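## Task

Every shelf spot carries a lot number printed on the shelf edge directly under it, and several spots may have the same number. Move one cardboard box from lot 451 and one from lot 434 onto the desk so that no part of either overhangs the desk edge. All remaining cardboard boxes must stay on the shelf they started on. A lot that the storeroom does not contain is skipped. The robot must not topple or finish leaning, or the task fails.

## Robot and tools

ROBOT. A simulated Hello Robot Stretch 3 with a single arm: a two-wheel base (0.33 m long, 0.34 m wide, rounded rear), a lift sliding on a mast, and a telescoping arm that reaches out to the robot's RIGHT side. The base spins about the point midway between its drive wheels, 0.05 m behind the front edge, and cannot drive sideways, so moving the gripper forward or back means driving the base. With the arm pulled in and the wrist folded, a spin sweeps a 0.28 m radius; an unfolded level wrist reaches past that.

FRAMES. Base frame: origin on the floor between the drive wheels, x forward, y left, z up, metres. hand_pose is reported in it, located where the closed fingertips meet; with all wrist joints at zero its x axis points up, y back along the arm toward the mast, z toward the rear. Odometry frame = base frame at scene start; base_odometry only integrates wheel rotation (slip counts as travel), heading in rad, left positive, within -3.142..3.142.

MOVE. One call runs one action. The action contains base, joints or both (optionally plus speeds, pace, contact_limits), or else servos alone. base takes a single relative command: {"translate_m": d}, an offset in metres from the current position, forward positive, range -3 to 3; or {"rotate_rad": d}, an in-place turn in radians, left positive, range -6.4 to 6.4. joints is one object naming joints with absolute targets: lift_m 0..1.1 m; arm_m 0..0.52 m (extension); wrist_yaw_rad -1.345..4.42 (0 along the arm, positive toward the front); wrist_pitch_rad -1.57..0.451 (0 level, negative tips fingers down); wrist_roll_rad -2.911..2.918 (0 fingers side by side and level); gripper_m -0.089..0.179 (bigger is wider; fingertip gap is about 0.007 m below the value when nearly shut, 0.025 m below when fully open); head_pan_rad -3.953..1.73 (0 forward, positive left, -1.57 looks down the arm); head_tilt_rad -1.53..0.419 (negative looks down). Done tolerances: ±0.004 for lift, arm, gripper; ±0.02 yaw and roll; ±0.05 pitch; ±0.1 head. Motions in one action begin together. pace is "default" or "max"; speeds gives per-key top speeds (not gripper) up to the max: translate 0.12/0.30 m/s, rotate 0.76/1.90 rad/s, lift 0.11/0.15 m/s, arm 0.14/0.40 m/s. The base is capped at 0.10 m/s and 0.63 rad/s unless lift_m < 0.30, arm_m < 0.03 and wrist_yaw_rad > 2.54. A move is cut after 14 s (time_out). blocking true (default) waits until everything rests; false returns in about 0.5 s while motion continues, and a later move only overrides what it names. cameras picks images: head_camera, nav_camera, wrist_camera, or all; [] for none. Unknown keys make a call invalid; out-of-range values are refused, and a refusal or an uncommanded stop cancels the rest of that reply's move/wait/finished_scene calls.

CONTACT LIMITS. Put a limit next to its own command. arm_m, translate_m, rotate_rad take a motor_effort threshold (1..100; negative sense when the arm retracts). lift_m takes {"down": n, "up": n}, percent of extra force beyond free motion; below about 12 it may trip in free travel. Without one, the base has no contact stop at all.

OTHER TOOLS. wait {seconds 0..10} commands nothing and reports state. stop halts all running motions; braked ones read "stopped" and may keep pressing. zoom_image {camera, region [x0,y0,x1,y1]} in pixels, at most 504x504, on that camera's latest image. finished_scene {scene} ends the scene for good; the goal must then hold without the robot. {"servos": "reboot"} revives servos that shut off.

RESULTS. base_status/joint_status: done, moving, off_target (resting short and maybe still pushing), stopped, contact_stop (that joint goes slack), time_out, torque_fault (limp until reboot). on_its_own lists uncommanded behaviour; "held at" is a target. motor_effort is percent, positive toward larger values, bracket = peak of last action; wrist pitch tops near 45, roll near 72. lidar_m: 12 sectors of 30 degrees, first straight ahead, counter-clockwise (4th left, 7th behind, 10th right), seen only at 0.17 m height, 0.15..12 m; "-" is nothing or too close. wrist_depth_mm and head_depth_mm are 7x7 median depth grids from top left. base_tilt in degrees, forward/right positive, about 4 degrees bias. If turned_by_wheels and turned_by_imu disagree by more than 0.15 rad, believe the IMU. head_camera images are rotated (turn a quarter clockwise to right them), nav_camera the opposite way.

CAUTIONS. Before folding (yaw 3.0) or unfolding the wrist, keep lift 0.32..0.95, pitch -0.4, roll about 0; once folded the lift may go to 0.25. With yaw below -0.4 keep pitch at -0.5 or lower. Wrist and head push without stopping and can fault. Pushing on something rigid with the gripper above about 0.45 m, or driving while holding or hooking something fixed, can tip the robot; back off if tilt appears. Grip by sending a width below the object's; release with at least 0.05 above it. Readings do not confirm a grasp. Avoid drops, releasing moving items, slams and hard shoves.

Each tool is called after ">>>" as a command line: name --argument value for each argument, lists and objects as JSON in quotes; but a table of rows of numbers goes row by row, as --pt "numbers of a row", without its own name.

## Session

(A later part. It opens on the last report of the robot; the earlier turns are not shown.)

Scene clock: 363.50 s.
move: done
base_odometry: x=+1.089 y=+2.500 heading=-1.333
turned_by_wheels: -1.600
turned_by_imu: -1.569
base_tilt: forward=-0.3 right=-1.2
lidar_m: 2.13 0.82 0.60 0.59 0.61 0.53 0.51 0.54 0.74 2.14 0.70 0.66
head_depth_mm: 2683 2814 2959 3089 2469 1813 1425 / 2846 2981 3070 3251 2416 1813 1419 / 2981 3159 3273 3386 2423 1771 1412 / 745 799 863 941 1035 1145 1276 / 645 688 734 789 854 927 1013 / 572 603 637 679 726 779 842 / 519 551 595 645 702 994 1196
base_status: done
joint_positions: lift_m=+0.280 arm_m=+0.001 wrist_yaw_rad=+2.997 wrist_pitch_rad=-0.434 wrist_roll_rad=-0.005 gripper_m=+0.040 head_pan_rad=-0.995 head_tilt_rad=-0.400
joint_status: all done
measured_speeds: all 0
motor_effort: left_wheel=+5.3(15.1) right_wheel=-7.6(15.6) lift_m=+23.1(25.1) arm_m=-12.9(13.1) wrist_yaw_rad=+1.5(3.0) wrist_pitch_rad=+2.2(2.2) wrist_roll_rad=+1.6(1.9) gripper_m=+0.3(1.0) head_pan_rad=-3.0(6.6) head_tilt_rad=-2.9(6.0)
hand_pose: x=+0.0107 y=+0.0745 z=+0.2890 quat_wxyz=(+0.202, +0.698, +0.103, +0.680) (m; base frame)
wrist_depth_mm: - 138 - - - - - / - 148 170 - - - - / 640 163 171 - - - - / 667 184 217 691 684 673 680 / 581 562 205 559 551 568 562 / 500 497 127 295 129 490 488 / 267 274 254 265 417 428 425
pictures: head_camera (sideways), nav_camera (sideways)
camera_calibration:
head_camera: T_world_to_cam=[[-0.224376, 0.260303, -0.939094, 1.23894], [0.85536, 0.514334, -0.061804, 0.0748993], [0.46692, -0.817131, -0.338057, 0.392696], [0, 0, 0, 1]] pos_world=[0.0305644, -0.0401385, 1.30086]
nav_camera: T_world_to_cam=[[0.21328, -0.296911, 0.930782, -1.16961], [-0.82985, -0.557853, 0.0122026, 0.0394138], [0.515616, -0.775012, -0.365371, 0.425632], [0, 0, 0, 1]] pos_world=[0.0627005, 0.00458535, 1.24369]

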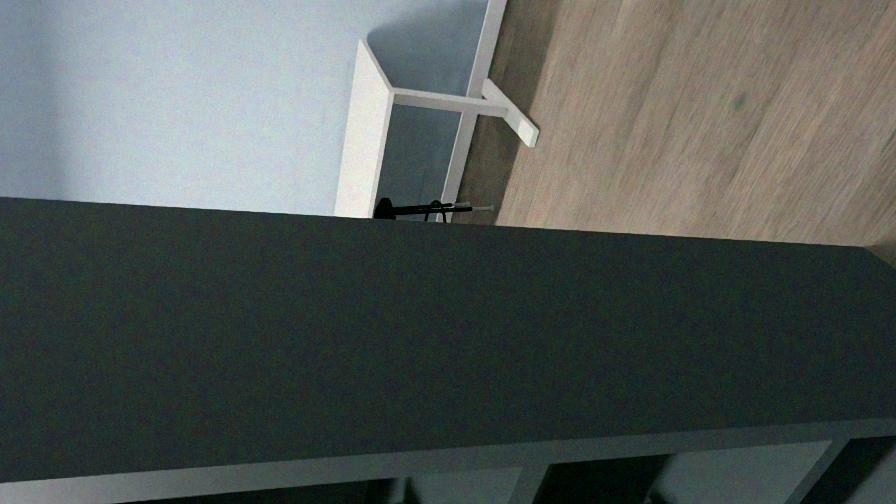

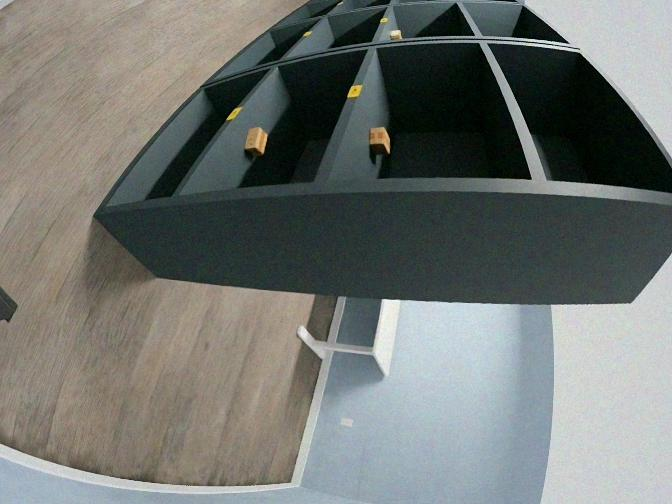

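>>> move --base '{"translate_m": 0.9}' --joints '{"head_pan_rad": -1.1, "head_tilt_rad": -0.4}' --pace "max" --cameras '["head_camera", "nav_camera"]'

>>> zoom_image --camera "head_camera" --region '[300, 0, 660, 250]'

>>> zoom_image --camera "head_camera" --region '[300, 250, 660, 500]'

>>> move --joints '{"head_pan_rad": -1.75, "head_tilt_rad": -0.4}' --pace "max" --cameras '["head_camera"]'

>>> zoom_image --camera "head_camera" --region '[300, 0, 660, 250]'

>>> zoom_image --camera "head_camera" --region '[300, 250, 660, 500]'

Scene clock: 383.70 s.
move: done
base_odometry: x=+1.301 y=+1.626 heading=-1.333
turned_by_wheels: +0.000
turned_by_imu: +0.001
base_tilt: forward=-0.4 right=-1.1
lidar_m: 2.08 0.80 0.59 0.57 0.60 0.82 1.41 1.47 0.56 0.89 0.67 0.65
head_depth_mm: 437 760 799 832 571 474 847 / 444 793 843 867 597 494 842 / 451 836 888 911 591 989 838 / 459 870 931 919 587 1019 833 / 468 765 820 835 609 976 831 / 477 653 691 727 644 837 825 / 488 570 597 629 656 730 787
base_status: done
joint_positions: lift_m=+0.280 arm_m=+0.001 wrist_yaw_rad=+2.998 wrist_pitch_rad=-0.434 wrist_roll_rad=-0.005 gripper_m=+0.040 head_pan_rad=-1.101 head_tilt_rad=-0.400
joint_status: all done
measured_speeds: all 0
motor_effort: left_wheel=+1.8(15.5) right_wheel=+6.0(10.7) lift_m=+27.4(31.7) arm_m=-11.5(12.7) wrist_yaw_rad=+1.8(2.9) wrist_pitch_rad=+2.2(2.3) wrist_roll_rad=+1.7(1.8) gripper_m=+0.5(0.9) head_pan_rad=+3.3(5.7) head_tilt_rad=-1.4(5.3)
hand_pose: x=+0.0107 y=+0.0745 z=+0.2890 quat_wxyz=(+0.202, +0.698, +0.103, +0.680) (m; base frame)
wrist_depth_mm: 526 138 538 - - - - / - 149 171 - - - - / - 164 171 - - - - / 678 185 191 666 684 676 678 / 590 561 207 554 549 571 571 / 500 497 127 293 129 486 491 / 268 273 253 263 418 427 427
pictures: head_camera (sideways), nav_camera (sideways)
camera_calibration:
head_camera: T_world_to_cam=[[-0.195573, 0.282593, -0.939091, 1.23876], [0.904975, 0.420952, -0.0617945, 0.0745184], [0.37785, -0.86194, -0.338067, 0.393261], [0, 0, 0, 1]] pos_world=[0.0262368, -0.0424658, 1.30086]
nav_camera: T_world_to_cam=[[0.180657, -0.317805, 0.930786, -1.16943], [-0.884209, -0.466932, 0.0121891, 0.0396508], [0.430741, -0.825212, -0.36536, 0.426116], [0, 0, 0, 1]] pos_world=[0.0627792, -0.00149845, 1.24369]

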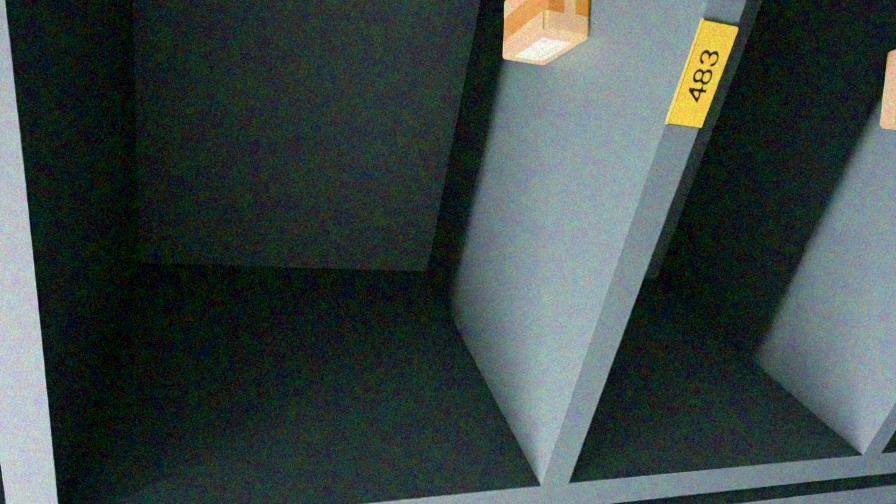

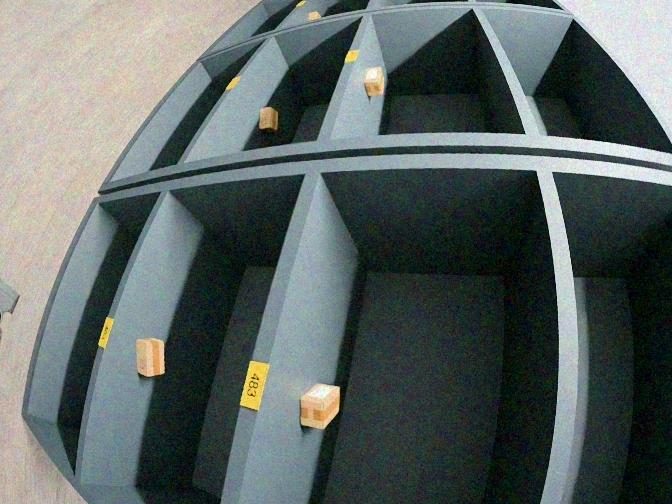

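Scaled by 1.400 from the camera's 896x504 image, which has a finer 1280x720 frame.

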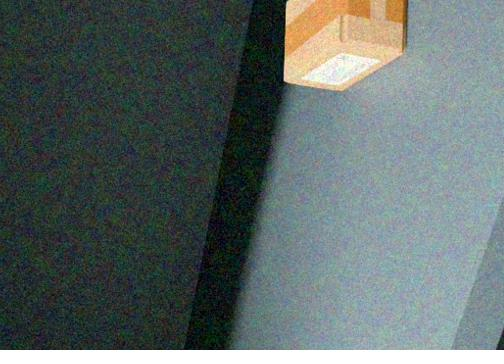

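Scaled by 1.400 from the camera's 896x504 image, which has a finer 1280x720 frame.

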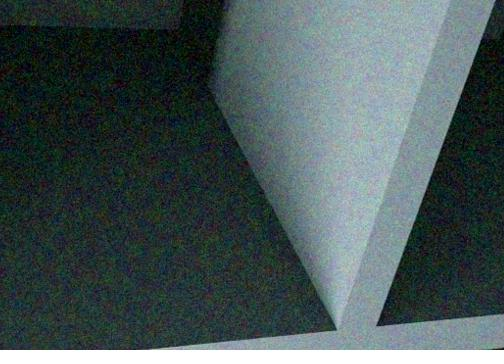

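Scene clock: 384.50 s.
move: done
base_odometry: x=+1.301 y=+1.626 heading=-1.333
turned_by_wheels: +0.000
turned_by_imu: +0.000
base_tilt: forward=-0.3 right=-1.2
lidar_m: 2.08 0.80 0.59 0.57 0.60 0.83 1.40 1.46 0.56 0.89 0.68 0.65
head_depth_mm: 436 638 645 651 603 664 676 / 443 805 818 806 595 808 818 / 451 811 871 907 592 987 839 / 458 794 849 888 588 980 835 / 468 778 834 867 583 940 833 / 478 763 813 846 577 938 823 / 487 748 799 829 573 477 823
base_status: not commanded
joint_positions: lift_m=+0.280 arm_m=+0.001 wrist_yaw_rad=+2.998 wrist_pitch_rad=-0.434 wrist_roll_rad=-0.005 gripper_m=+0.040 head_pan_rad=-1.764 head_tilt_rad=-0.400
joint_status: all done
measured_speeds: all 0
motor_effort: left_wheel=+1.5(2.1) right_wheel=+6.7(7.0) lift_m=+25.7(27.7) arm_m=-11.4(12.0) wrist_yaw_rad=+2.1(2.4) wrist_pitch_rad=+2.2(2.2) wrist_roll_rad=+1.8(1.8) gripper_m=+0.2(0.8) head_pan_rad=-0.8(5.6) head_tilt_rad=-0.9(4.5)
hand_pose: x=+0.0107 y=+0.0745 z=+0.2890 quat_wxyz=(+0.202, +0.698, +0.103, +0.680) (m; base frame)
wrist_depth_mm: 530 138 540 - - - - / - 148 170 - - - - / - 164 172 - - - - / 676 185 192 655 685 675 671 / 585 568 207 554 549 571 565 / 497 495 127 295 129 492 488 / 268 274 253 265 418 427 425
pictures: head_camera (sideways)
camera_calibration:
head_camera: T_world_to_cam=[[0.0198826, 0.343111, -0.939084, 1.23745], [0.972291, -0.225459, -0.0617898, 0.0740995], [-0.232926, -0.911835, -0.338087, 0.396978], [0, 0, 0, 1]] pos_world=[-0.00418349, -0.0458973, 1.30086]

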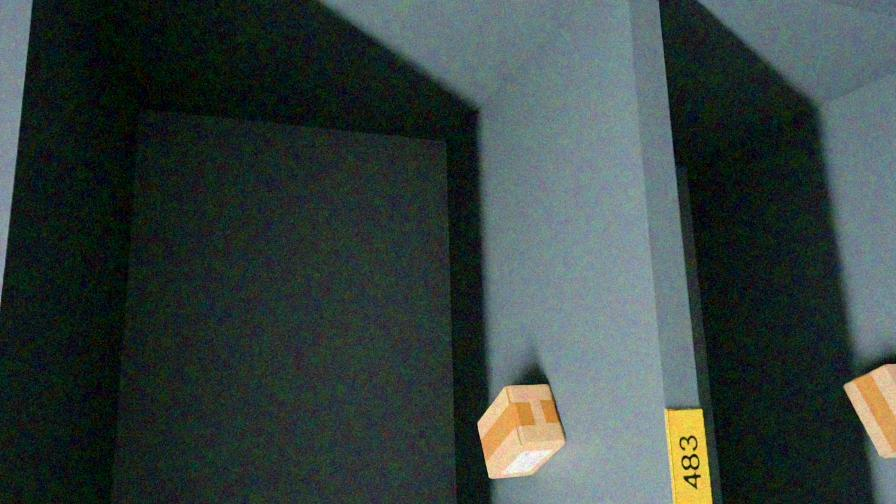

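Scaled by 1.400 from the camera's 896x504 image, which has a finer 1280x720 frame.

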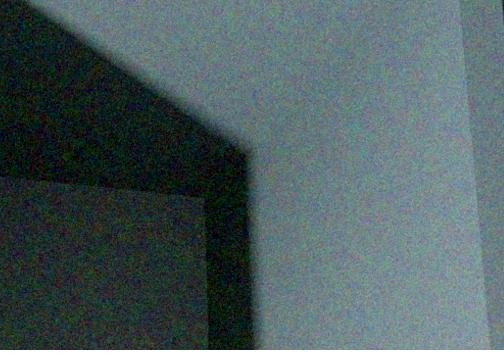

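Scaled by 1.400 from the camera's 896x504 image, which has a finer 1280x720 frame.

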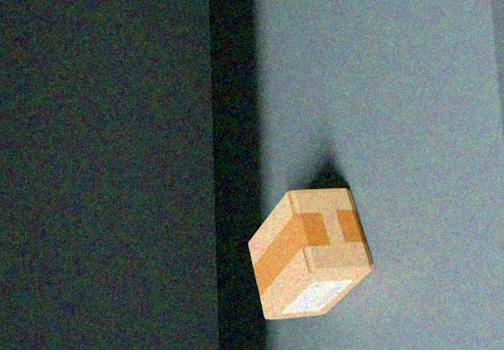

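>>> move --joints '{"head_pan_rad": -1.1, "head_tilt_rad": -0.5}' --pace "max" --cameras '["nav_camera"]'

>>> zoom_image --camera "nav_camera" --region '[80, 240, 220, 380]'

>>> zoom_image --camera "nav_camera" --region '[240, 10, 420, 110]'

Scene clock: 392.60 s.
move: done
base_odometry: x=+1.301 y=+1.626 heading=-1.333
turned_by_wheels: +0.000
turned_by_imu: +0.000
base_tilt: forward=-0.3 right=-1.1
lidar_m: 2.07 0.80 0.59 0.57 0.59 0.82 1.40 1.46 0.56 0.89 0.67 0.65
head_depth_mm: 707 763 815 694 512 940 764 / 743 803 862 730 509 963 741 / 781 843 909 723 552 958 775 / 772 863 941 713 577 950 774 / 672 740 803 706 935 941 814 / 592 637 682 685 793 858 933 / 528 558 597 646 723 820 1012
base_status: not commanded
joint_positions: lift_m=+0.280 arm_m=+0.001 wrist_yaw_rad=+2.998 wrist_pitch_rad=-0.434 wrist_roll_rad=-0.005 gripper_m=+0.040 head_pan_rad=-1.079 head_tilt_rad=-0.500
joint_status: all done
measured_speeds: all 0
motor_effort: left_wheel=+1.3(1.9) right_wheel=+6.2(7.0) lift_m=+23.3(23.8) arm_m=-10.4(11.0) wrist_yaw_rad=+2.6(3.0) wrist_pitch_rad=+2.2(2.3) wrist_roll_rad=+1.5(1.8) gripper_m=+0.6(0.8) head_pan_rad=-0.5(5.8) head_tilt_rad=-5.2(7.5)
hand_pose: x=+0.0107 y=+0.0745 z=+0.2890 quat_wxyz=(+0.202, +0.698, +0.103, +0.680) (m; base frame)
wrist_depth_mm: 535 138 536 - - - - / - 148 170 - - - - / - 164 172 - - - - / 668 184 191 663 689 685 682 / 587 561 206 557 550 570 570 / 506 497 126 294 129 488 485 / 269 275 254 265 417 426 424
pictures: nav_camera (sideways)
camera_calibration:
nav_camera: T_world_to_cam=[[0.230169, -0.393595, 0.890003, -1.11651], [-0.873379, -0.486928, 0.0105311, 0.0418123], [0.429222, -0.779733, -0.455833, 0.543849], [0, 0, 0, 1]] pos_world=[0.0600717, 0.00496537, 1.24116]

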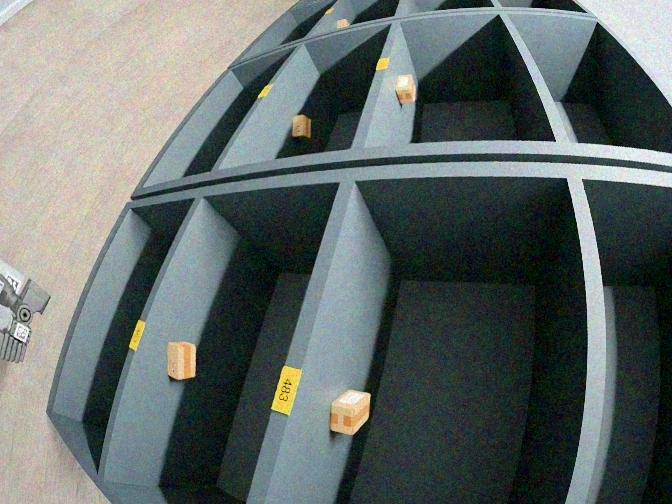

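Scaled by 3.600 from the camera's 672x504 image, which has a finer 792x594 frame.

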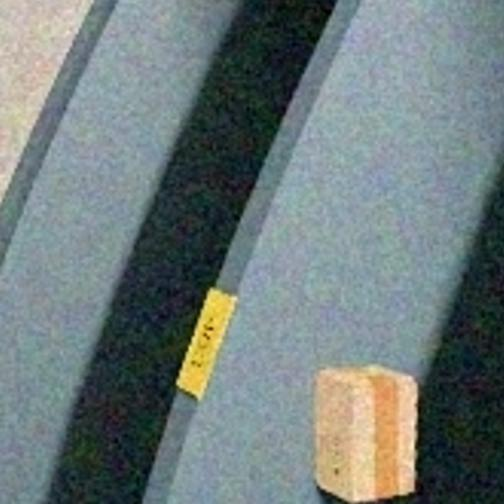

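Scaled by 2.800 from the camera's 672x504 image, which has a finer 792x594 frame.

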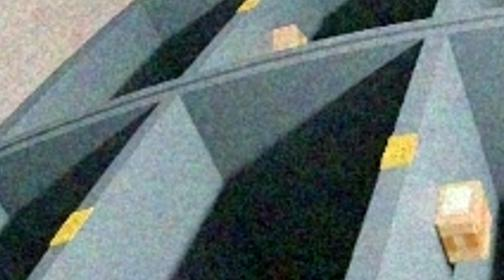

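>>> move --joints '{"head_pan_rad": -1.6, "head_tilt_rad": -0.75}' --pace "max" --cameras '["head_camera"]'

>>> move --base '{"translate_m": 0.88}' --pace "max" --cameras '["head_camera","nav_camera"]'

Scene clock: 402.03 s.
move: done
base_odometry: x=+1.301 y=+1.626 heading=-1.333
turned_by_wheels: +0.000
turned_by_imu: +0.000
base_tilt: forward=-0.4 right=-1.2
lidar_m: 2.08 0.80 0.59 0.57 0.60 0.83 1.40 1.47 0.56 0.89 0.68 0.65
head_depth_mm: 735 811 627 793 875 846 1141 / 730 807 620 1065 945 852 1112 / 731 798 612 1056 941 844 1106 / 729 790 604 1052 934 842 1103 / 727 792 577 1039 864 833 1091 / 724 787 592 1034 919 828 1092 / 723 786 587 1022 918 825 1090
base_status: not commanded
joint_positions: lift_m=+0.280 arm_m=+0.001 wrist_yaw_rad=+2.998 wrist_pitch_rad=-0.434 wrist_roll_rad=-0.005 gripper_m=+0.040 head_pan_rad=-1.617 head_tilt_rad=-0.758
joint_status: all done
measured_speeds: all 0
motor_effort: left_wheel=+1.6(2.1) right_wheel=+6.4(7.5) lift_m=+23.4(23.9) arm_m=-9.4(10.3) wrist_yaw_rad=+1.8(2.8) wrist_pitch_rad=+2.2(2.3) wrist_roll_rad=+1.7(1.8) gripper_m=+0.8(1.1) head_pan_rad=-0.1(5.0) head_tilt_rad=-3.8(6.6)
hand_pose: x=+0.0107 y=+0.0745 z=+0.2890 quat_wxyz=(+0.202, +0.698, +0.103, +0.680) (m; base frame)
wrist_depth_mm: 529 138 543 - - - - / - 149 171 - - - - / - 164 171 - - - - / 672 185 191 660 687 692 675 / 588 566 207 553 553 566 564 / 497 499 126 292 130 488 487 / 269 275 252 262 416 427 427
pictures: head_camera (sideways)
camera_calibration:
head_camera: T_world_to_cam=[[-0.0166252, 0.649454, -0.760219, 1.00445], [0.995933, -0.0565754, -0.0701122, 0.0847454], [-0.0885444, -0.758294, -0.645872, 0.796572], [0, 0, 0, 1]] pos_world=[0.00283036, -0.0435135, 1.28403]

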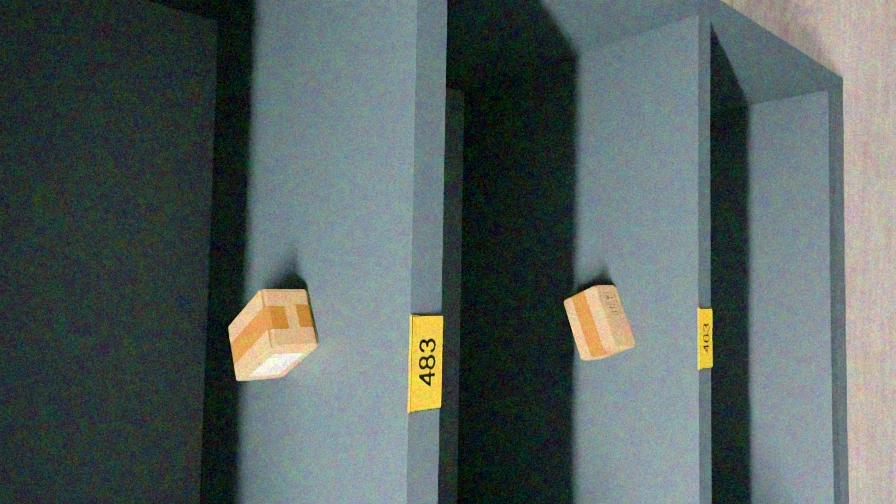

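Scene clock: 406.30 s.
move: done
base_odometry: x=+1.508 y=+0.770 heading=-1.333
turned_by_wheels: +0.000
turned_by_imu: +0.000
base_tilt: forward=-0.3 right=-1.2
lidar_m: 2.02 0.77 0.57 0.56 0.58 0.80 2.27 1.26 0.54 0.90 0.76 0.71
head_depth_mm: 734 786 637 675 746 836 1120 / 743 821 630 919 927 856 1105 / 742 812 623 1069 949 851 1113 / 740 802 618 1058 937 843 1110 / 740 804 610 1049 929 838 1100 / 738 804 557 1043 919 837 1095 / 740 803 548 1035 921 1158 1086
base_status: done
joint_positions: lift_m=+0.280 arm_m=+0.001 wrist_yaw_rad=+2.998 wrist_pitch_rad=-0.434 wrist_roll_rad=-0.005 gripper_m=+0.040 head_pan_rad=-1.600 head_tilt_rad=-0.750
joint_status: not commanded
measured_speeds: all 0
motor_effort: left_wheel=+1.6(15.8) right_wheel=+7.0(12.9) lift_m=+26.9(31.6) arm_m=-8.4(10.1) wrist_yaw_rad=+2.6(3.0) wrist_pitch_rad=+2.3(2.3) wrist_roll_rad=+1.5(1.9) gripper_m=+0.3(0.9) head_pan_rad=+3.4(4.1) head_tilt_rad=+2.5(3.9)
hand_pose: x=+0.0107 y=+0.0745 z=+0.2890 quat_wxyz=(+0.202, +0.698, +0.103, +0.680) (m; base frame)
wrist_depth_mm: 524 138 531 546 - - - / - 148 171 - - - - / - 164 172 - - - - / 676 184 192 664 676 680 667 / 587 562 206 555 551 567 571 / 496 499 127 295 129 488 485 / 267 273 253 263 419 426 423
pictures: head_camera (sideways), nav_camera (sideways)
camera_calibration:
head_camera: T_world_to_cam=[[-0.0275512, 0.642787, -0.765549, 1.01144], [0.996723, -0.0406026, -0.0699625, 0.0845684], [-0.0760543, -0.764968, -0.639562, 0.788357], [0, 0, 0, 1]] pos_world=[0.00353308, -0.0436408, 1.28443]
nav_camera: T_world_to_cam=[[-0.00228102, -0.662224, 0.749303, -0.931603], [-0.999928, 0.0103401, 0.00609445, 0.048356], [-0.0117837, -0.749235, -0.6622, 0.815029], [0, 0, 0, 1]] pos_world=[0.0558316, -0.00678147, 1.23747]

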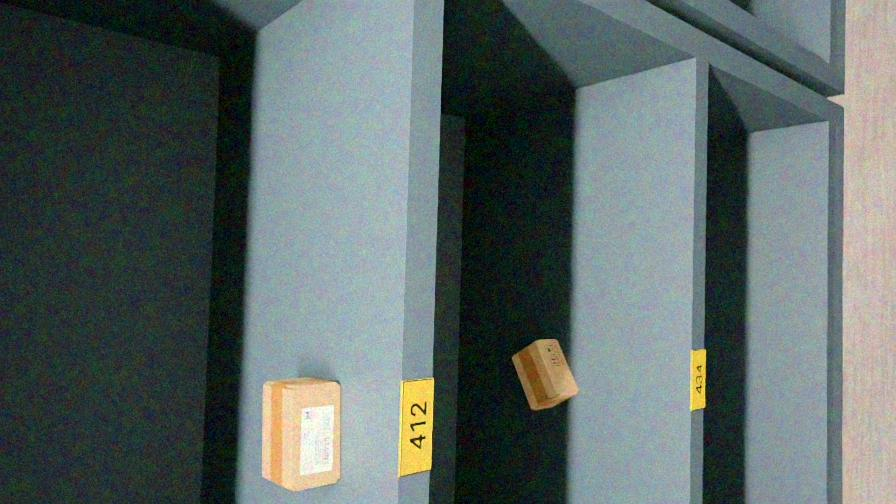

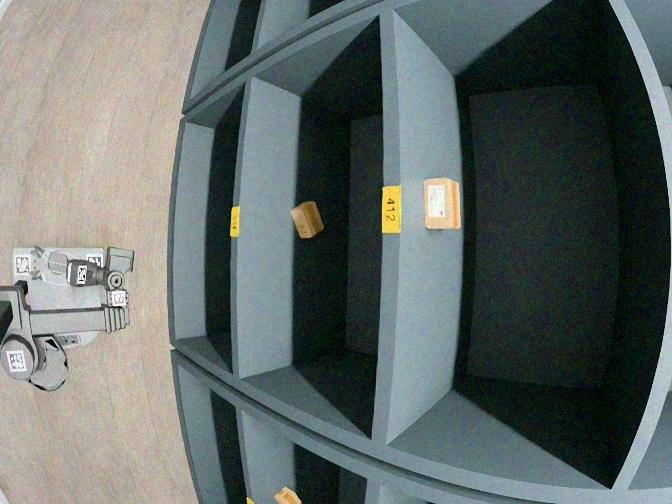

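>>> zoom_image --camera "head_camera" --region '[490, 320, 730, 420]'

Scaled by 2.100 from the camera's 896x504 image, which has a finer 1280x720 frame.

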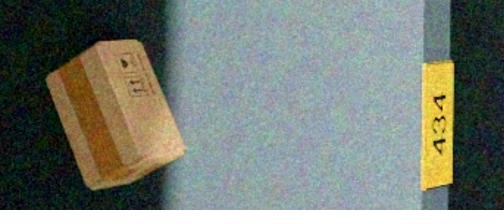

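>>> move --base '{"translate_m": 0.15}' --joints '{"lift_m": 0.62}' --pace "max" --cameras '[]'

>>> move --joints '{"wrist_yaw_rad": 0.0, "gripper_m": 0.15}' --pace "max" --cameras '["head_camera","wrist_camera"]'

>>> zoom_image --camera "wrist_camera" --region '[250, 20, 390, 160]'

Scene clock: 438.23 s.
move: done
base_odometry: x=+1.543 y=+0.625 heading=-1.333
turned_by_wheels: +0.000
turned_by_imu: +0.000
base_tilt: forward=-0.4 right=-1.0
lidar_m: 2.01 0.77 0.57 0.55 0.58 0.80 2.33 0.63 0.63 0.91 0.61 0.66
head_depth_mm: 745 825 636 1018 963 860 1115 / 743 825 629 1074 951 855 1114 / 743 812 623 1068 947 851 1116 / 742 806 561 1060 925 841 1108 / 740 803 569 1050 929 1165 1097 / 742 804 602 1045 928 1161 1104 / 740 803 596 1068 920 1137 1094
base_status: done
joint_positions: lift_m=+0.620 arm_m=+0.001 wrist_yaw_rad=+2.998 wrist_pitch_rad=-0.435 wrist_roll_rad=-0.005 gripper_m=+0.040 head_pan_rad=-1.600 head_tilt_rad=-0.750
joint_status: all done
measured_speeds: all 0
motor_effort: left_wheel=+2.6(10.8) right_wheel=-0.5(13.8) lift_m=+27.7(34.3) arm_m=-7.2(8.8) wrist_yaw_rad=+1.2(3.0) wrist_pitch_rad=+2.2(2.3) wrist_roll_rad=+1.9(1.9) gripper_m=+0.3(1.0) head_pan_rad=+3.2(4.0) head_tilt_rad=+2.0(3.4)
hand_pose: x=+0.0107 y=+0.0744 z=+0.6290 quat_wxyz=(+0.202, +0.698, +0.103, +0.680) (m; base frame)
wrist_depth_mm: 521 138 530 541 - - - / - 149 170 - - - - / - 164 171 - - - - / - 180 189 - - - - / - - 204 151 152 - - / 852 - 127 852 127 872 871 / 801 813 266 775 749 771 770
pictures: none
No camera images: "cameras" was empty.

Scene clock: 440.07 s.
move: done
base_odometry: x=+1.543 y=+0.625 heading=-1.333
turned_by_wheels: +0.000
turned_by_imu: +0.000
base_tilt: forward=-0.3 right=-1.2
lidar_m: 2.00 0.77 0.57 0.55 0.58 0.80 2.33 0.63 0.63 0.90 0.61 0.66
head_depth_mm: 744 824 638 1022 960 861 1119 / 743 822 630 1071 949 851 1113 / 741 816 624 1065 948 828 1108 / 743 809 562 1055 926 844 475 / 741 804 568 1049 928 842 1098 / 742 805 601 1046 926 1161 1096 / 740 806 593 1063 921 1144 1096
base_status: not commanded
joint_positions: lift_m=+0.620 arm_m=+0.001 wrist_yaw_rad=+0.003 wrist_pitch_rad=-0.435 wrist_roll_rad=-0.005 gripper_m=+0.150 head_pan_rad=-1.600 head_tilt_rad=-0.750
joint_status: all done
measured_speeds: all 0
motor_effort: left_wheel=+2.1(3.2) right_wheel=-0.6(1.2) lift_m=+22.8(28.0) arm_m=-7.1(8.0) wrist_yaw_rad=-2.6(10.4) wrist_pitch_rad=+2.2(2.4) wrist_roll_rad=+1.5(1.8) gripper_m=+0.4(82.7) head_pan_rad=+3.2(3.6) head_tilt_rad=+2.1(3.1)
hand_pose: x=-0.0208 y=-0.3678 z=+0.6289 quat_wxyz=(+0.693, +0.154, -0.688, -0.151) (m; base frame)
wrist_depth_mm: 479 - - - - - 584 / 479 - - 446 - - 558 / 464 464 462 438 456 460 450 / 372 371 370 367 366 365 361 / 319 307 306 306 304 303 302 / 473 126 - 306 298 126 281 / - 122 - - - - 111
pictures: head_camera (sideways), wrist_camera
camera_calibration:
head_camera: T_world_to_cam=[[-0.0276255, 0.642681, -0.765636, 1.01155], [0.996721, -0.0405631, -0.0700125, 0.0846346], [-0.0760523, -0.765059, -0.639453, 0.788213], [0, 0, 0, 1]] pos_world=[0.00353286, -0.0436414, 1.28443]
wrist_camera: T_world_to_cam=[[-0.998903, -0.0415224, -0.0216388, -0.0157694], [-0.00729051, 0.594437, -0.804109, 0.756776], [0.0462515, -0.803069, -0.594088, 0.245398], [0, 0, 0, 1]] pos_world=[-0.0215848, -0.253439, 0.753977]

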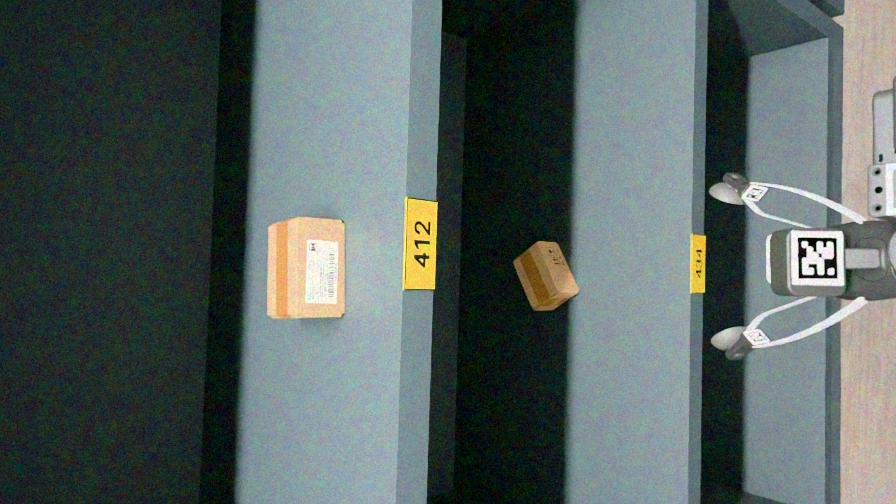

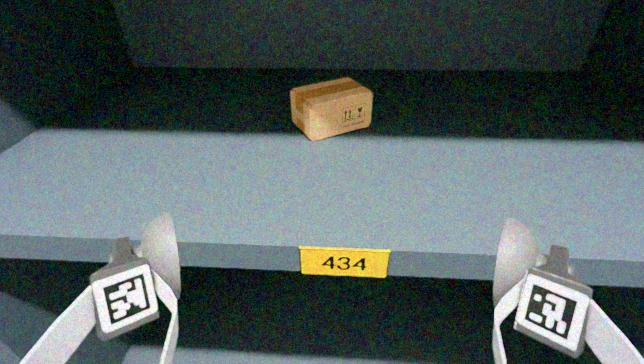

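Scaled by 3.600.

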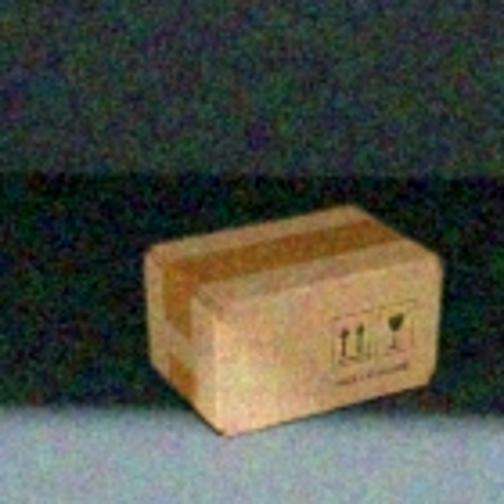

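>>> move --base '{"translate_m": -0.085}' --joints '{"wrist_yaw_rad": 0.47, "wrist_pitch_rad": -0.35, "lift_m": 0.56, "gripper_m": 0.175}' --pace "max" --cameras '[]'

>>> move --joints '{"arm_m": 0.2}' --speeds '{"arm_m": 0.25}' --contact_limits '{"arm_m": 35}' --cameras '["wrist_camera"]'

Scene clock: 462.03 s.
move: done
base_odometry: x=+1.523 y=+0.707 heading=-1.333
turned_by_wheels: +0.000
turned_by_imu: +0.000
base_tilt: forward=-0.4 right=-1.2
lidar_m: 2.01 0.77 0.57 0.55 0.58 0.80 2.34 0.63 0.57 0.90 0.67 0.66
head_depth_mm: 743 822 636 825 905 850 1101 / 745 821 629 1071 954 856 1116 / 743 815 622 1063 947 850 1112 / 741 805 616 1059 939 823 1112 / 741 803 561 1048 920 838 519 / 740 804 554 1043 927 1170 1093 / 742 803 595 1068 924 1153 1091
base_status: done
joint_positions: lift_m=+0.560 arm_m=+0.001 wrist_yaw_rad=+0.467 wrist_pitch_rad=-0.370 wrist_roll_rad=-0.005 gripper_m=+0.175 head_pan_rad=-1.600 head_tilt_rad=-0.750
joint_status: all done
measured_speeds: all 0
motor_effort: left_wheel=-7.0(11.2) right_wheel=-5.0(12.9) lift_m=+29.1(29.1) arm_m=-5.9(7.0) wrist_yaw_rad=+2.2(6.4) wrist_pitch_rad=+3.3(5.4) wrist_roll_rad=+1.5(1.8) gripper_m=+0.4(81.8) head_pan_rad=+3.0(3.3) head_tilt_rad=+1.6(2.6)
hand_pose: x=+0.0822 y=-0.3511 z=+0.5836 quat_wxyz=(+0.708, +0.287, -0.644, +0.035) (m; base frame)
wrist_depth_mm: 397 447 - - - - - / 414 468 532 530 482 389 508 / - 431 402 403 395 391 390 / - 508 351 320 306 305 303 / - 145 - 314 266 250 247 / 117 125 769 - - 242 207 / 117 731 - - - - 107
pictures: none
No camera images: "cameras" was empty.

Scene clock: 464.70 s.
move: done
base_odometry: x=+1.523 y=+0.707 heading=-1.333
turned_by_wheels: +0.000
turned_by_imu: +0.000
base_tilt: forward=-0.2 right=-1.3
lidar_m: 2.01 0.77 0.57 0.55 0.58 0.80 2.34 0.63 0.57 0.90 0.67 0.66
head_depth_mm: 745 825 636 826 906 852 1102 / 741 823 630 1074 949 852 1093 / 741 814 623 1065 943 551 1090 / 739 805 615 1056 940 569 1104 / 739 807 559 1046 922 809 1097 / 739 801 553 1042 922 1164 1095 / 738 804 596 1070 923 1155 1094
base_status: not commanded
joint_positions: lift_m=+0.560 arm_m=+0.200 wrist_yaw_rad=+0.467 wrist_pitch_rad=-0.370 wrist_roll_rad=-0.005 gripper_m=+0.175 head_pan_rad=-1.600 head_tilt_rad=-0.750
joint_status: all done
measured_speeds: all 0
motor_effort: left_wheel=-6.6(7.2) right_wheel=-5.9(6.2) lift_m=+29.0(31.3) arm_m=+13.5(15.3) wrist_yaw_rad=+2.1(3.1) wrist_pitch_rad=+3.2(3.3) wrist_roll_rad=+1.3(1.8) gripper_m=+0.6(1.2) head_pan_rad=+2.4(2.9) head_tilt_rad=+1.6(2.4)
contact_limits: arm_m 35 (drawing in: default 31, maximum 55; extending or still: default 40, maximum 69)
hand_pose: x=+0.0822 y=-0.5506 z=+0.5836 quat_wxyz=(+0.708, +0.287, -0.644, +0.035) (m; base frame)
wrist_depth_mm: 370 448 - - - - - / 378 461 527 516 - - - / 381 402 399 398 275 392 367 / 309 310 307 303 240 289 300 / 251 241 249 248 246 246 245 / - 140 210 208 208 201 206 / 117 176 182 180 179 175 106
pictures: wrist_camera
camera_calibration:
wrist_camera: T_world_to_cam=[[-0.874084, -0.485394, -0.0192176, -0.177575], [-0.248508, 0.480798, -0.840879, 0.80846], [0.417398, -0.730223, -0.540882, 0.0455192], [0, 0, 0, 1]] pos_world=[0.0266939, -0.441661, 0.701025]

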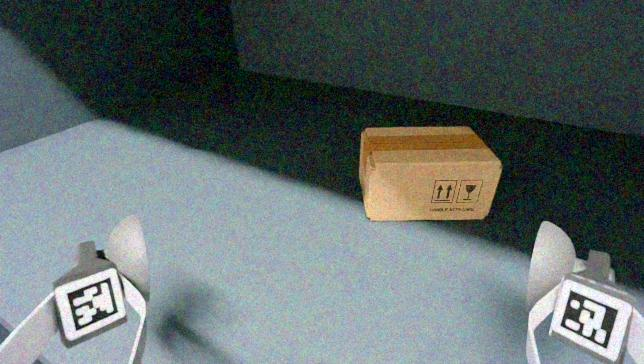

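>>> move --joints '{"lift_m": 0.545, "arm_m": 0.33}' --contact_limits '{"arm_m": 35}' --speeds '{"arm_m": 0.1}' --cameras '["wrist_camera"]'

Scene clock: 514.77 s.
move: done
base_odometry: x=+1.523 y=+0.707 heading=-1.333
turned_by_wheels: +0.000
turned_by_imu: +0.000
base_tilt: forward=-0.3 right=-1.1
lidar_m: 2.01 0.77 0.57 0.55 0.58 0.80 2.33 0.63 0.57 0.90 0.67 0.66
head_depth_mm: 745 823 635 825 908 851 1102 / 741 824 631 1076 950 853 1100 / 739 813 623 1071 872 580 503 / 741 808 617 1060 692 842 1100 / 741 805 561 1049 883 838 1103 / 740 803 553 1043 901 1168 1097 / 741 801 596 1066 920 1157 1086
base_status: not commanded
joint_positions: lift_m=+0.545 arm_m=+0.330 wrist_yaw_rad=+0.467 wrist_pitch_rad=-0.370 wrist_roll_rad=-0.005 gripper_m=+0.175 head_pan_rad=-1.600 head_tilt_rad=-0.750
joint_status: all done
measured_speeds: all 0
motor_effort: left_wheel=-6.7(7.3) right_wheel=-5.8(6.3) lift_m=+23.9(26.1) arm_m=+13.1(14.9) wrist_yaw_rad=+1.5(3.2) wrist_pitch_rad=+3.2(3.4) wrist_roll_rad=+1.5(1.8) gripper_m=+0.5(1.0) head_pan_rad=+2.1(3.0) head_tilt_rad=+1.3(2.1)
contact_limits: arm_m 35 (drawing in: default 31, maximum 55; extending or still: default 40, maximum 69)
hand_pose: x=+0.0822 y=-0.6806 z=+0.5686 quat_wxyz=(+0.708, +0.287, -0.644, +0.035) (m; base frame)
wrist_depth_mm: 366 434 - - - - - / 379 447 448 - - - - / 364 367 364 362 337 - - / 282 280 278 279 276 274 272 / 227 217 218 150 149 223 221 / 117 142 179 135 134 177 187 / 156 161 160 148 149 158 107
pictures: wrist_camera
camera_calibration:
wrist_camera: T_world_to_cam=[[-0.874105, -0.485353, -0.0192913, -0.24089], [-0.248432, 0.48084, -0.840877, 0.858372], [0.417398, -0.730223, -0.540882, -0.0575228], [0, 0, 0, 1]] pos_world=[0.0266938, -0.571661, 0.686025]

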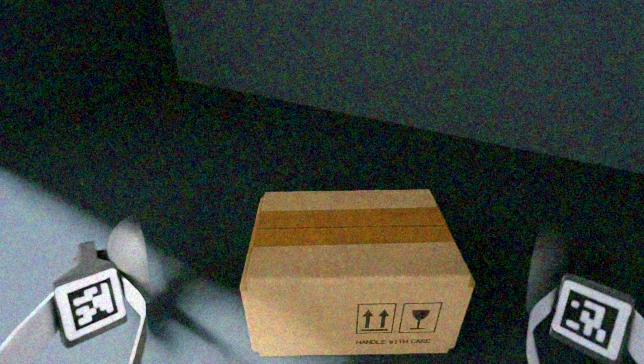

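>>> move --joints '{"gripper_m": 0.03}' --cameras '["wrist_camera"]'

>>> move --joints '{"lift_m": 0.605}' --cameras '["wrist_camera"]'

Scene clock: 523.53 s.
move: done
base_odometry: x=+1.523 y=+0.707 heading=-1.333
turned_by_wheels: +0.000
turned_by_imu: +0.000
base_tilt: forward=-0.3 right=-1.2
lidar_m: 2.01 0.77 0.57 0.56 0.58 0.80 2.34 0.63 0.57 0.90 0.67 0.66
head_depth_mm: 743 824 635 824 906 852 1098 / 744 821 628 1072 955 850 1101 / 743 813 625 1062 874 579 503 / 740 806 615 1056 693 842 1105 / 739 803 560 1049 880 838 1101 / 740 804 553 1043 928 1154 1093 / 739 805 596 1065 922 1164 1094
base_status: not commanded
joint_positions: lift_m=+0.545 arm_m=+0.330 wrist_yaw_rad=+0.467 wrist_pitch_rad=-0.366 wrist_roll_rad=-0.004 gripper_m=+0.031 head_pan_rad=-1.600 head_tilt_rad=-0.750
joint_status: all done
measured_speeds: all 0
motor_effort: left_wheel=-6.6(7.2) right_wheel=-5.6(6.1) lift_m=+27.2(27.8) arm_m=+12.1(14.5) wrist_yaw_rad=+1.8(3.0) wrist_pitch_rad=+2.6(3.3) wrist_roll_rad=+1.6(1.8) gripper_m=-23.0(94.4) head_pan_rad=+1.4(2.3) head_tilt_rad=+1.0(1.6)
contact_limits: arm_m 35 (drawing in: default 31, maximum 55; extending or still: default 40, maximum 69)
hand_pose: x=+0.0824 y=-0.6809 z=+0.5694 quat_wxyz=(+0.708, +0.286, -0.645, +0.036) (m; base frame)
wrist_depth_mm: 365 435 - - - - - / 378 449 449 - - - - / 365 371 367 363 339 - - / 285 282 280 278 278 275 272 / 230 228 152 151 151 225 223 / 192 193 135 136 135 183 188 / 171 157 156 156 155 125 167
pictures: wrist_camera
camera_calibration:
wrist_camera: T_world_to_cam=[[-0.874218, -0.485121, -0.0199947, -0.240266], [-0.246313, 0.478607, -0.842772, 0.858587], [0.418416, -0.731842, -0.537899, -0.0603589], [0, 0, 0, 1]] pos_world=[0.0266913, -0.571658, 0.686323]

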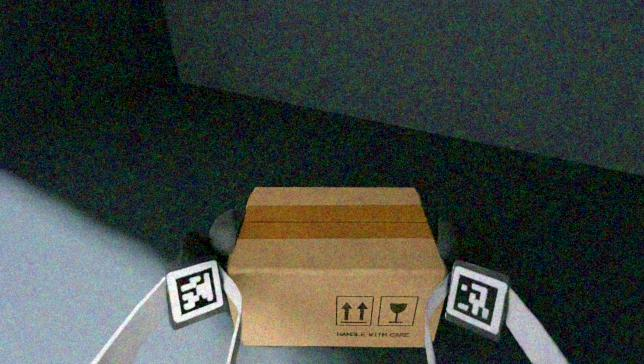

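Scene clock: 524.90 s.
move: done
base_odometry: x=+1.523 y=+0.707 heading=-1.333
turned_by_wheels: +0.000
turned_by_imu: +0.000
base_tilt: forward=-0.3 right=-1.1
lidar_m: 2.01 0.77 0.57 0.55 0.58 0.80 2.34 0.63 0.57 0.90 0.67 0.66
head_depth_mm: 744 821 637 822 902 850 1098 / 743 822 628 1073 954 836 428 / 741 816 623 1065 623 529 1099 / 741 807 616 726 653 843 1105 / 740 807 560 902 860 839 1096 / 741 805 555 1039 922 1161 1092 / 739 803 596 1062 918 1158 1093
base_status: not commanded
joint_positions: lift_m=+0.605 arm_m=+0.330 wrist_yaw_rad=+0.467 wrist_pitch_rad=-0.372 wrist_roll_rad=-0.004 gripper_m=+0.034 head_pan_rad=-1.600 head_tilt_rad=-0.750
joint_status: all done
measured_speeds: all 0
motor_effort: left_wheel=-6.7(7.1) right_wheel=-4.8(6.5) lift_m=+30.5(35.5) arm_m=+10.4(12.3) wrist_yaw_rad=+1.7(2.7) wrist_pitch_rad=+3.6(3.8) wrist_roll_rad=+1.2(1.4) gripper_m=-9.8(23.0) head_pan_rad=+1.4(2.3) head_tilt_rad=+0.4(1.5)
contact_limits: arm_m 35 (drawing in: default 31, maximum 55; extending or still: default 40, maximum 69)
hand_pose: x=+0.0821 y=-0.6803 z=+0.6281 quat_wxyz=(+0.708, +0.288, -0.644, +0.034) (m; base frame)
wrist_depth_mm: 367 434 - - - - - / 376 456 - - - - - / 391 459 473 - - - - / 381 387 386 386 362 - - / 316 315 153 154 153 310 298 / 266 267 138 137 136 253 261 / 236 217 216 155 156 214 225
pictures: wrist_camera
camera_calibration:
wrist_camera: T_world_to_cam=[[-0.874212, -0.485123, -0.0202182, -0.238914], [-0.24857, 0.482926, -0.83964, 0.908849], [0.417093, -0.728998, -0.542767, -0.0231194], [0, 0, 0, 1]] pos_world=[0.0266944, -0.571664, 0.745727]

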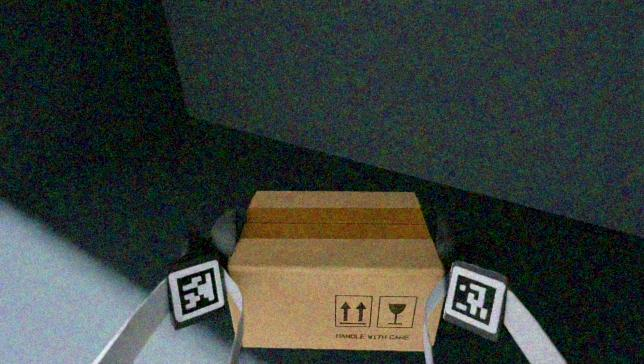

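>>> move --joints '{"arm_m": 0.0}' --speeds '{"arm_m": 0.25}' --cameras '[]'

>>> move --base '{"translate_m": -1.2}' --joints '{"wrist_yaw_rad": 1.5, "lift_m": 0.83, "head_pan_rad": -3.14, "head_tilt_rad": -0.5}' --pace "max" --speeds '{"wrist_yaw_rad": 0.8}' --cameras '["wrist_camera", "nav_camera"]'

>>> move --base '{"translate_m": -0.64}' --pace "max" --cameras '["nav_camera"]'

Scene clock: 540.03 s.
move: done
base_odometry: x=+1.523 y=+0.707 heading=-1.333
turned_by_wheels: +0.000
turned_by_imu: +0.000
base_tilt: forward=-0.2 right=-1.1
lidar_m: 2.00 0.77 0.57 0.55 0.58 0.80 2.34 0.63 0.57 0.90 0.67 0.66
head_depth_mm: 744 823 636 823 905 852 1106 / 743 822 630 1075 954 855 1114 / 742 814 625 1065 944 850 1115 / 740 805 616 1062 943 845 1108 / 740 803 558 1049 935 799 478 / 738 806 553 1047 929 812 1095 / 741 805 596 1065 924 1153 1090
base_status: not commanded
joint_positions: lift_m=+0.605 arm_m=+0.001 wrist_yaw_rad=+0.467 wrist_pitch_rad=-0.372 wrist_roll_rad=-0.004 gripper_m=+0.034 head_pan_rad=-1.600 head_tilt_rad=-0.750
joint_status: all done
measured_speeds: all 0
motor_effort: left_wheel=-6.7(7.2) right_wheel=-5.5(6.1) lift_m=+28.9(29.3) arm_m=-12.6(14.6) wrist_yaw_rad=+1.7(3.3) wrist_pitch_rad=+3.7(3.8) wrist_roll_rad=+1.1(1.6) gripper_m=-9.7(10.2) head_pan_rad=+1.5(1.9) head_tilt_rad=+0.6(1.3)
hand_pose: x=+0.0821 y=-0.3509 z=+0.6280 quat_wxyz=(+0.708, +0.288, -0.644, +0.034) (m; base frame)
wrist_depth_mm: 401 454 - - - - - / 436 461 - - - - - / - 474 502 498 501 495 492 / - 481 407 387 382 382 382 / - - 153 153 153 312 311 / 926 - 137 137 136 256 261 / 829 762 153 153 150 121 239
pictures: none
No camera images: "cameras" was empty.

Scene clock: 553.00 s.
move: done
base_odometry: x=+1.241 y=+1.873 heading=-1.333
turned_by_wheels: +0.000
turned_by_imu: -0.001
base_tilt: forward=-0.2 right=-1.2
lidar_m: 1.79 0.80 0.60 0.58 0.60 0.83 1.15 1.20 0.44 0.44 0.92 0.85
head_depth_mm: 953 1024 1121 1223 1356 1460 - / 950 1023 1119 1230 1361 1468 - / 952 1033 1123 1233 1361 1453 - / 952 1032 1119 1235 1368 1492 - / 955 1031 1119 1226 1366 1491 1299 / 952 1033 1116 1233 1371 1484 1296 / 956 1034 1125 1234 1372 1482 1289
base_status: done
joint_positions: lift_m=+0.830 arm_m=+0.001 wrist_yaw_rad=+1.497 wrist_pitch_rad=-0.373 wrist_roll_rad=-0.004 gripper_m=+0.034 head_pan_rad=-3.140 head_tilt_rad=-0.500
joint_status: all done
measured_speeds: all 0
motor_effort: left_wheel=-5.3(11.0) right_wheel=-5.5(14.5) lift_m=+24.6(33.6) arm_m=-11.2(13.2) wrist_yaw_rad=+1.8(6.1) wrist_pitch_rad=+3.8(3.9) wrist_roll_rad=+1.2(1.6) gripper_m=-9.7(10.3) head_pan_rad=+3.6(5.8) head_tilt_rad=-5.4(8.2)
hand_pose: x=+0.2078 y=-0.1626 z=+0.8529 quat_wxyz=(+0.600, +0.568, -0.418, +0.378) (m; base frame)
wrist_depth_mm: - - - - - - - / - - - - - - - / - - - - - - - / - - - - - - - / - - 152 154 153 - - / - - 137 137 136 - - / - - 995 156 153 - -
pictures: nav_camera (sideways), wrist_camera
camera_calibration:
nav_camera: T_world_to_cam=[[-0.456086, -0.0177178, 0.889759, -1.11201], [-0.0184, 0.999776, 0.0104768, 0.0366749], [-0.889745, -0.0115932, -0.45631, 0.552522], [0, 0, 0, 1]] pos_world=[-0.0148915, -0.0499635, 1.24116]
wrist_camera: T_world_to_cam=[[-0.0345271, -0.999199, -0.0202465, -0.131368], [-0.542591, 0.0357543, -0.839236, 0.866919], [0.839287, -0.0179908, -0.543391, 0.452231], [0, 0, 0, 1]] pos_world=[0.0862957, -0.154123, 0.970628]

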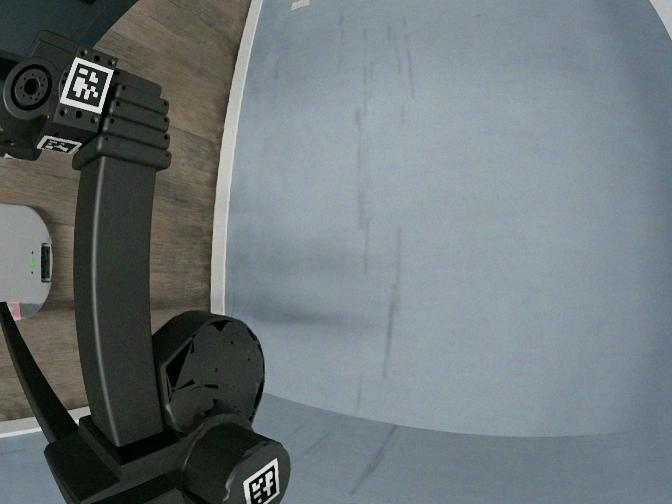

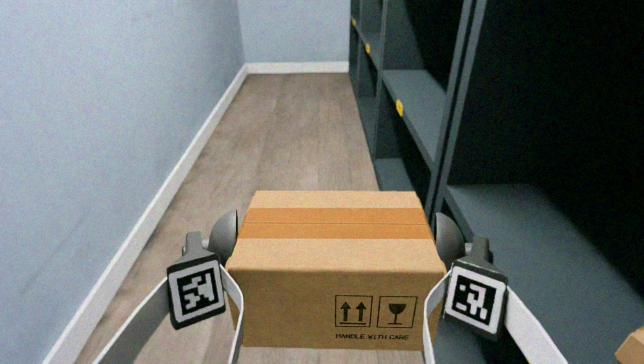

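Scene clock: 560.37 s.
move: done
base_odometry: x=+1.090 y=+2.495 heading=-1.333
turned_by_wheels: +0.000
turned_by_imu: +0.000
base_tilt: forward=-0.4 right=-1.2
lidar_m: 2.14 0.82 0.61 0.59 0.61 0.54 0.52 0.54 0.75 2.16 0.70 0.65
head_depth_mm: 410 444 484 531 589 658 - / 412 445 485 531 589 639 - / 412 446 485 532 591 632 - / 412 446 486 533 592 652 - / 413 446 485 534 594 665 755 / 412 446 486 533 593 666 759 / 413 447 488 536 593 664 759
base_status: done
joint_positions: lift_m=+0.830 arm_m=+0.001 wrist_yaw_rad=+1.497 wrist_pitch_rad=-0.373 wrist_roll_rad=-0.004 gripper_m=+0.034 head_pan_rad=-3.140 head_tilt_rad=-0.500
joint_status: not commanded
measured_speeds: all 0
motor_effort: left_wheel=-5.4(12.7) right_wheel=-5.6(14.3) lift_m=+25.4(26.2) arm_m=-10.9(11.7) wrist_yaw_rad=+2.7(4.2) wrist_pitch_rad=+3.7(3.9) wrist_roll_rad=+1.4(1.6) gripper_m=-10.0(10.4) head_pan_rad=+2.9(4.0) head_tilt_rad=-2.7(5.0)
hand_pose: x=+0.2078 y=-0.1626 z=+0.8529 quat_wxyz=(+0.600, +0.568, -0.418, +0.378) (m; base frame)
wrist_depth_mm: - - - - - - - / - - - - - - - / - - - - - - - / - - - - - - - / - - 153 154 153 - - / - - 137 137 136 - - / - - 992 155 153 - -
pictures: nav_camera (sideways)
camera_calibration:
nav_camera: T_world_to_cam=[[-0.456364, -0.0177172, 0.889617, -1.11183], [-0.0184031, 0.999776, 0.0104705, 0.0366828], [-0.889603, -0.0115933, -0.456588, 0.55287], [0, 0, 0, 1]] pos_world=[-0.0148905, -0.0499635, 1.24115]

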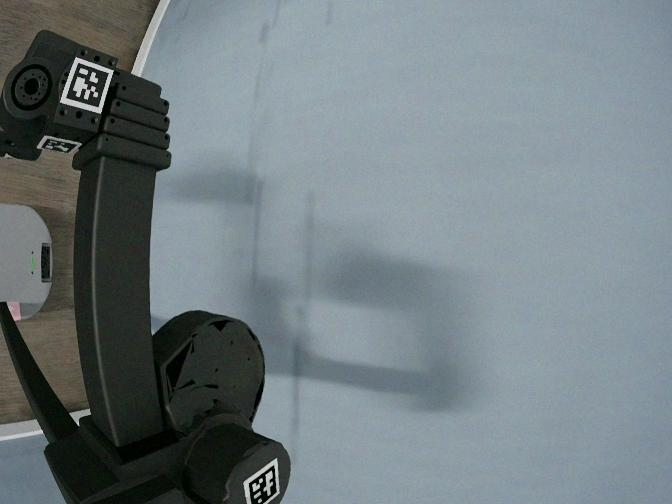

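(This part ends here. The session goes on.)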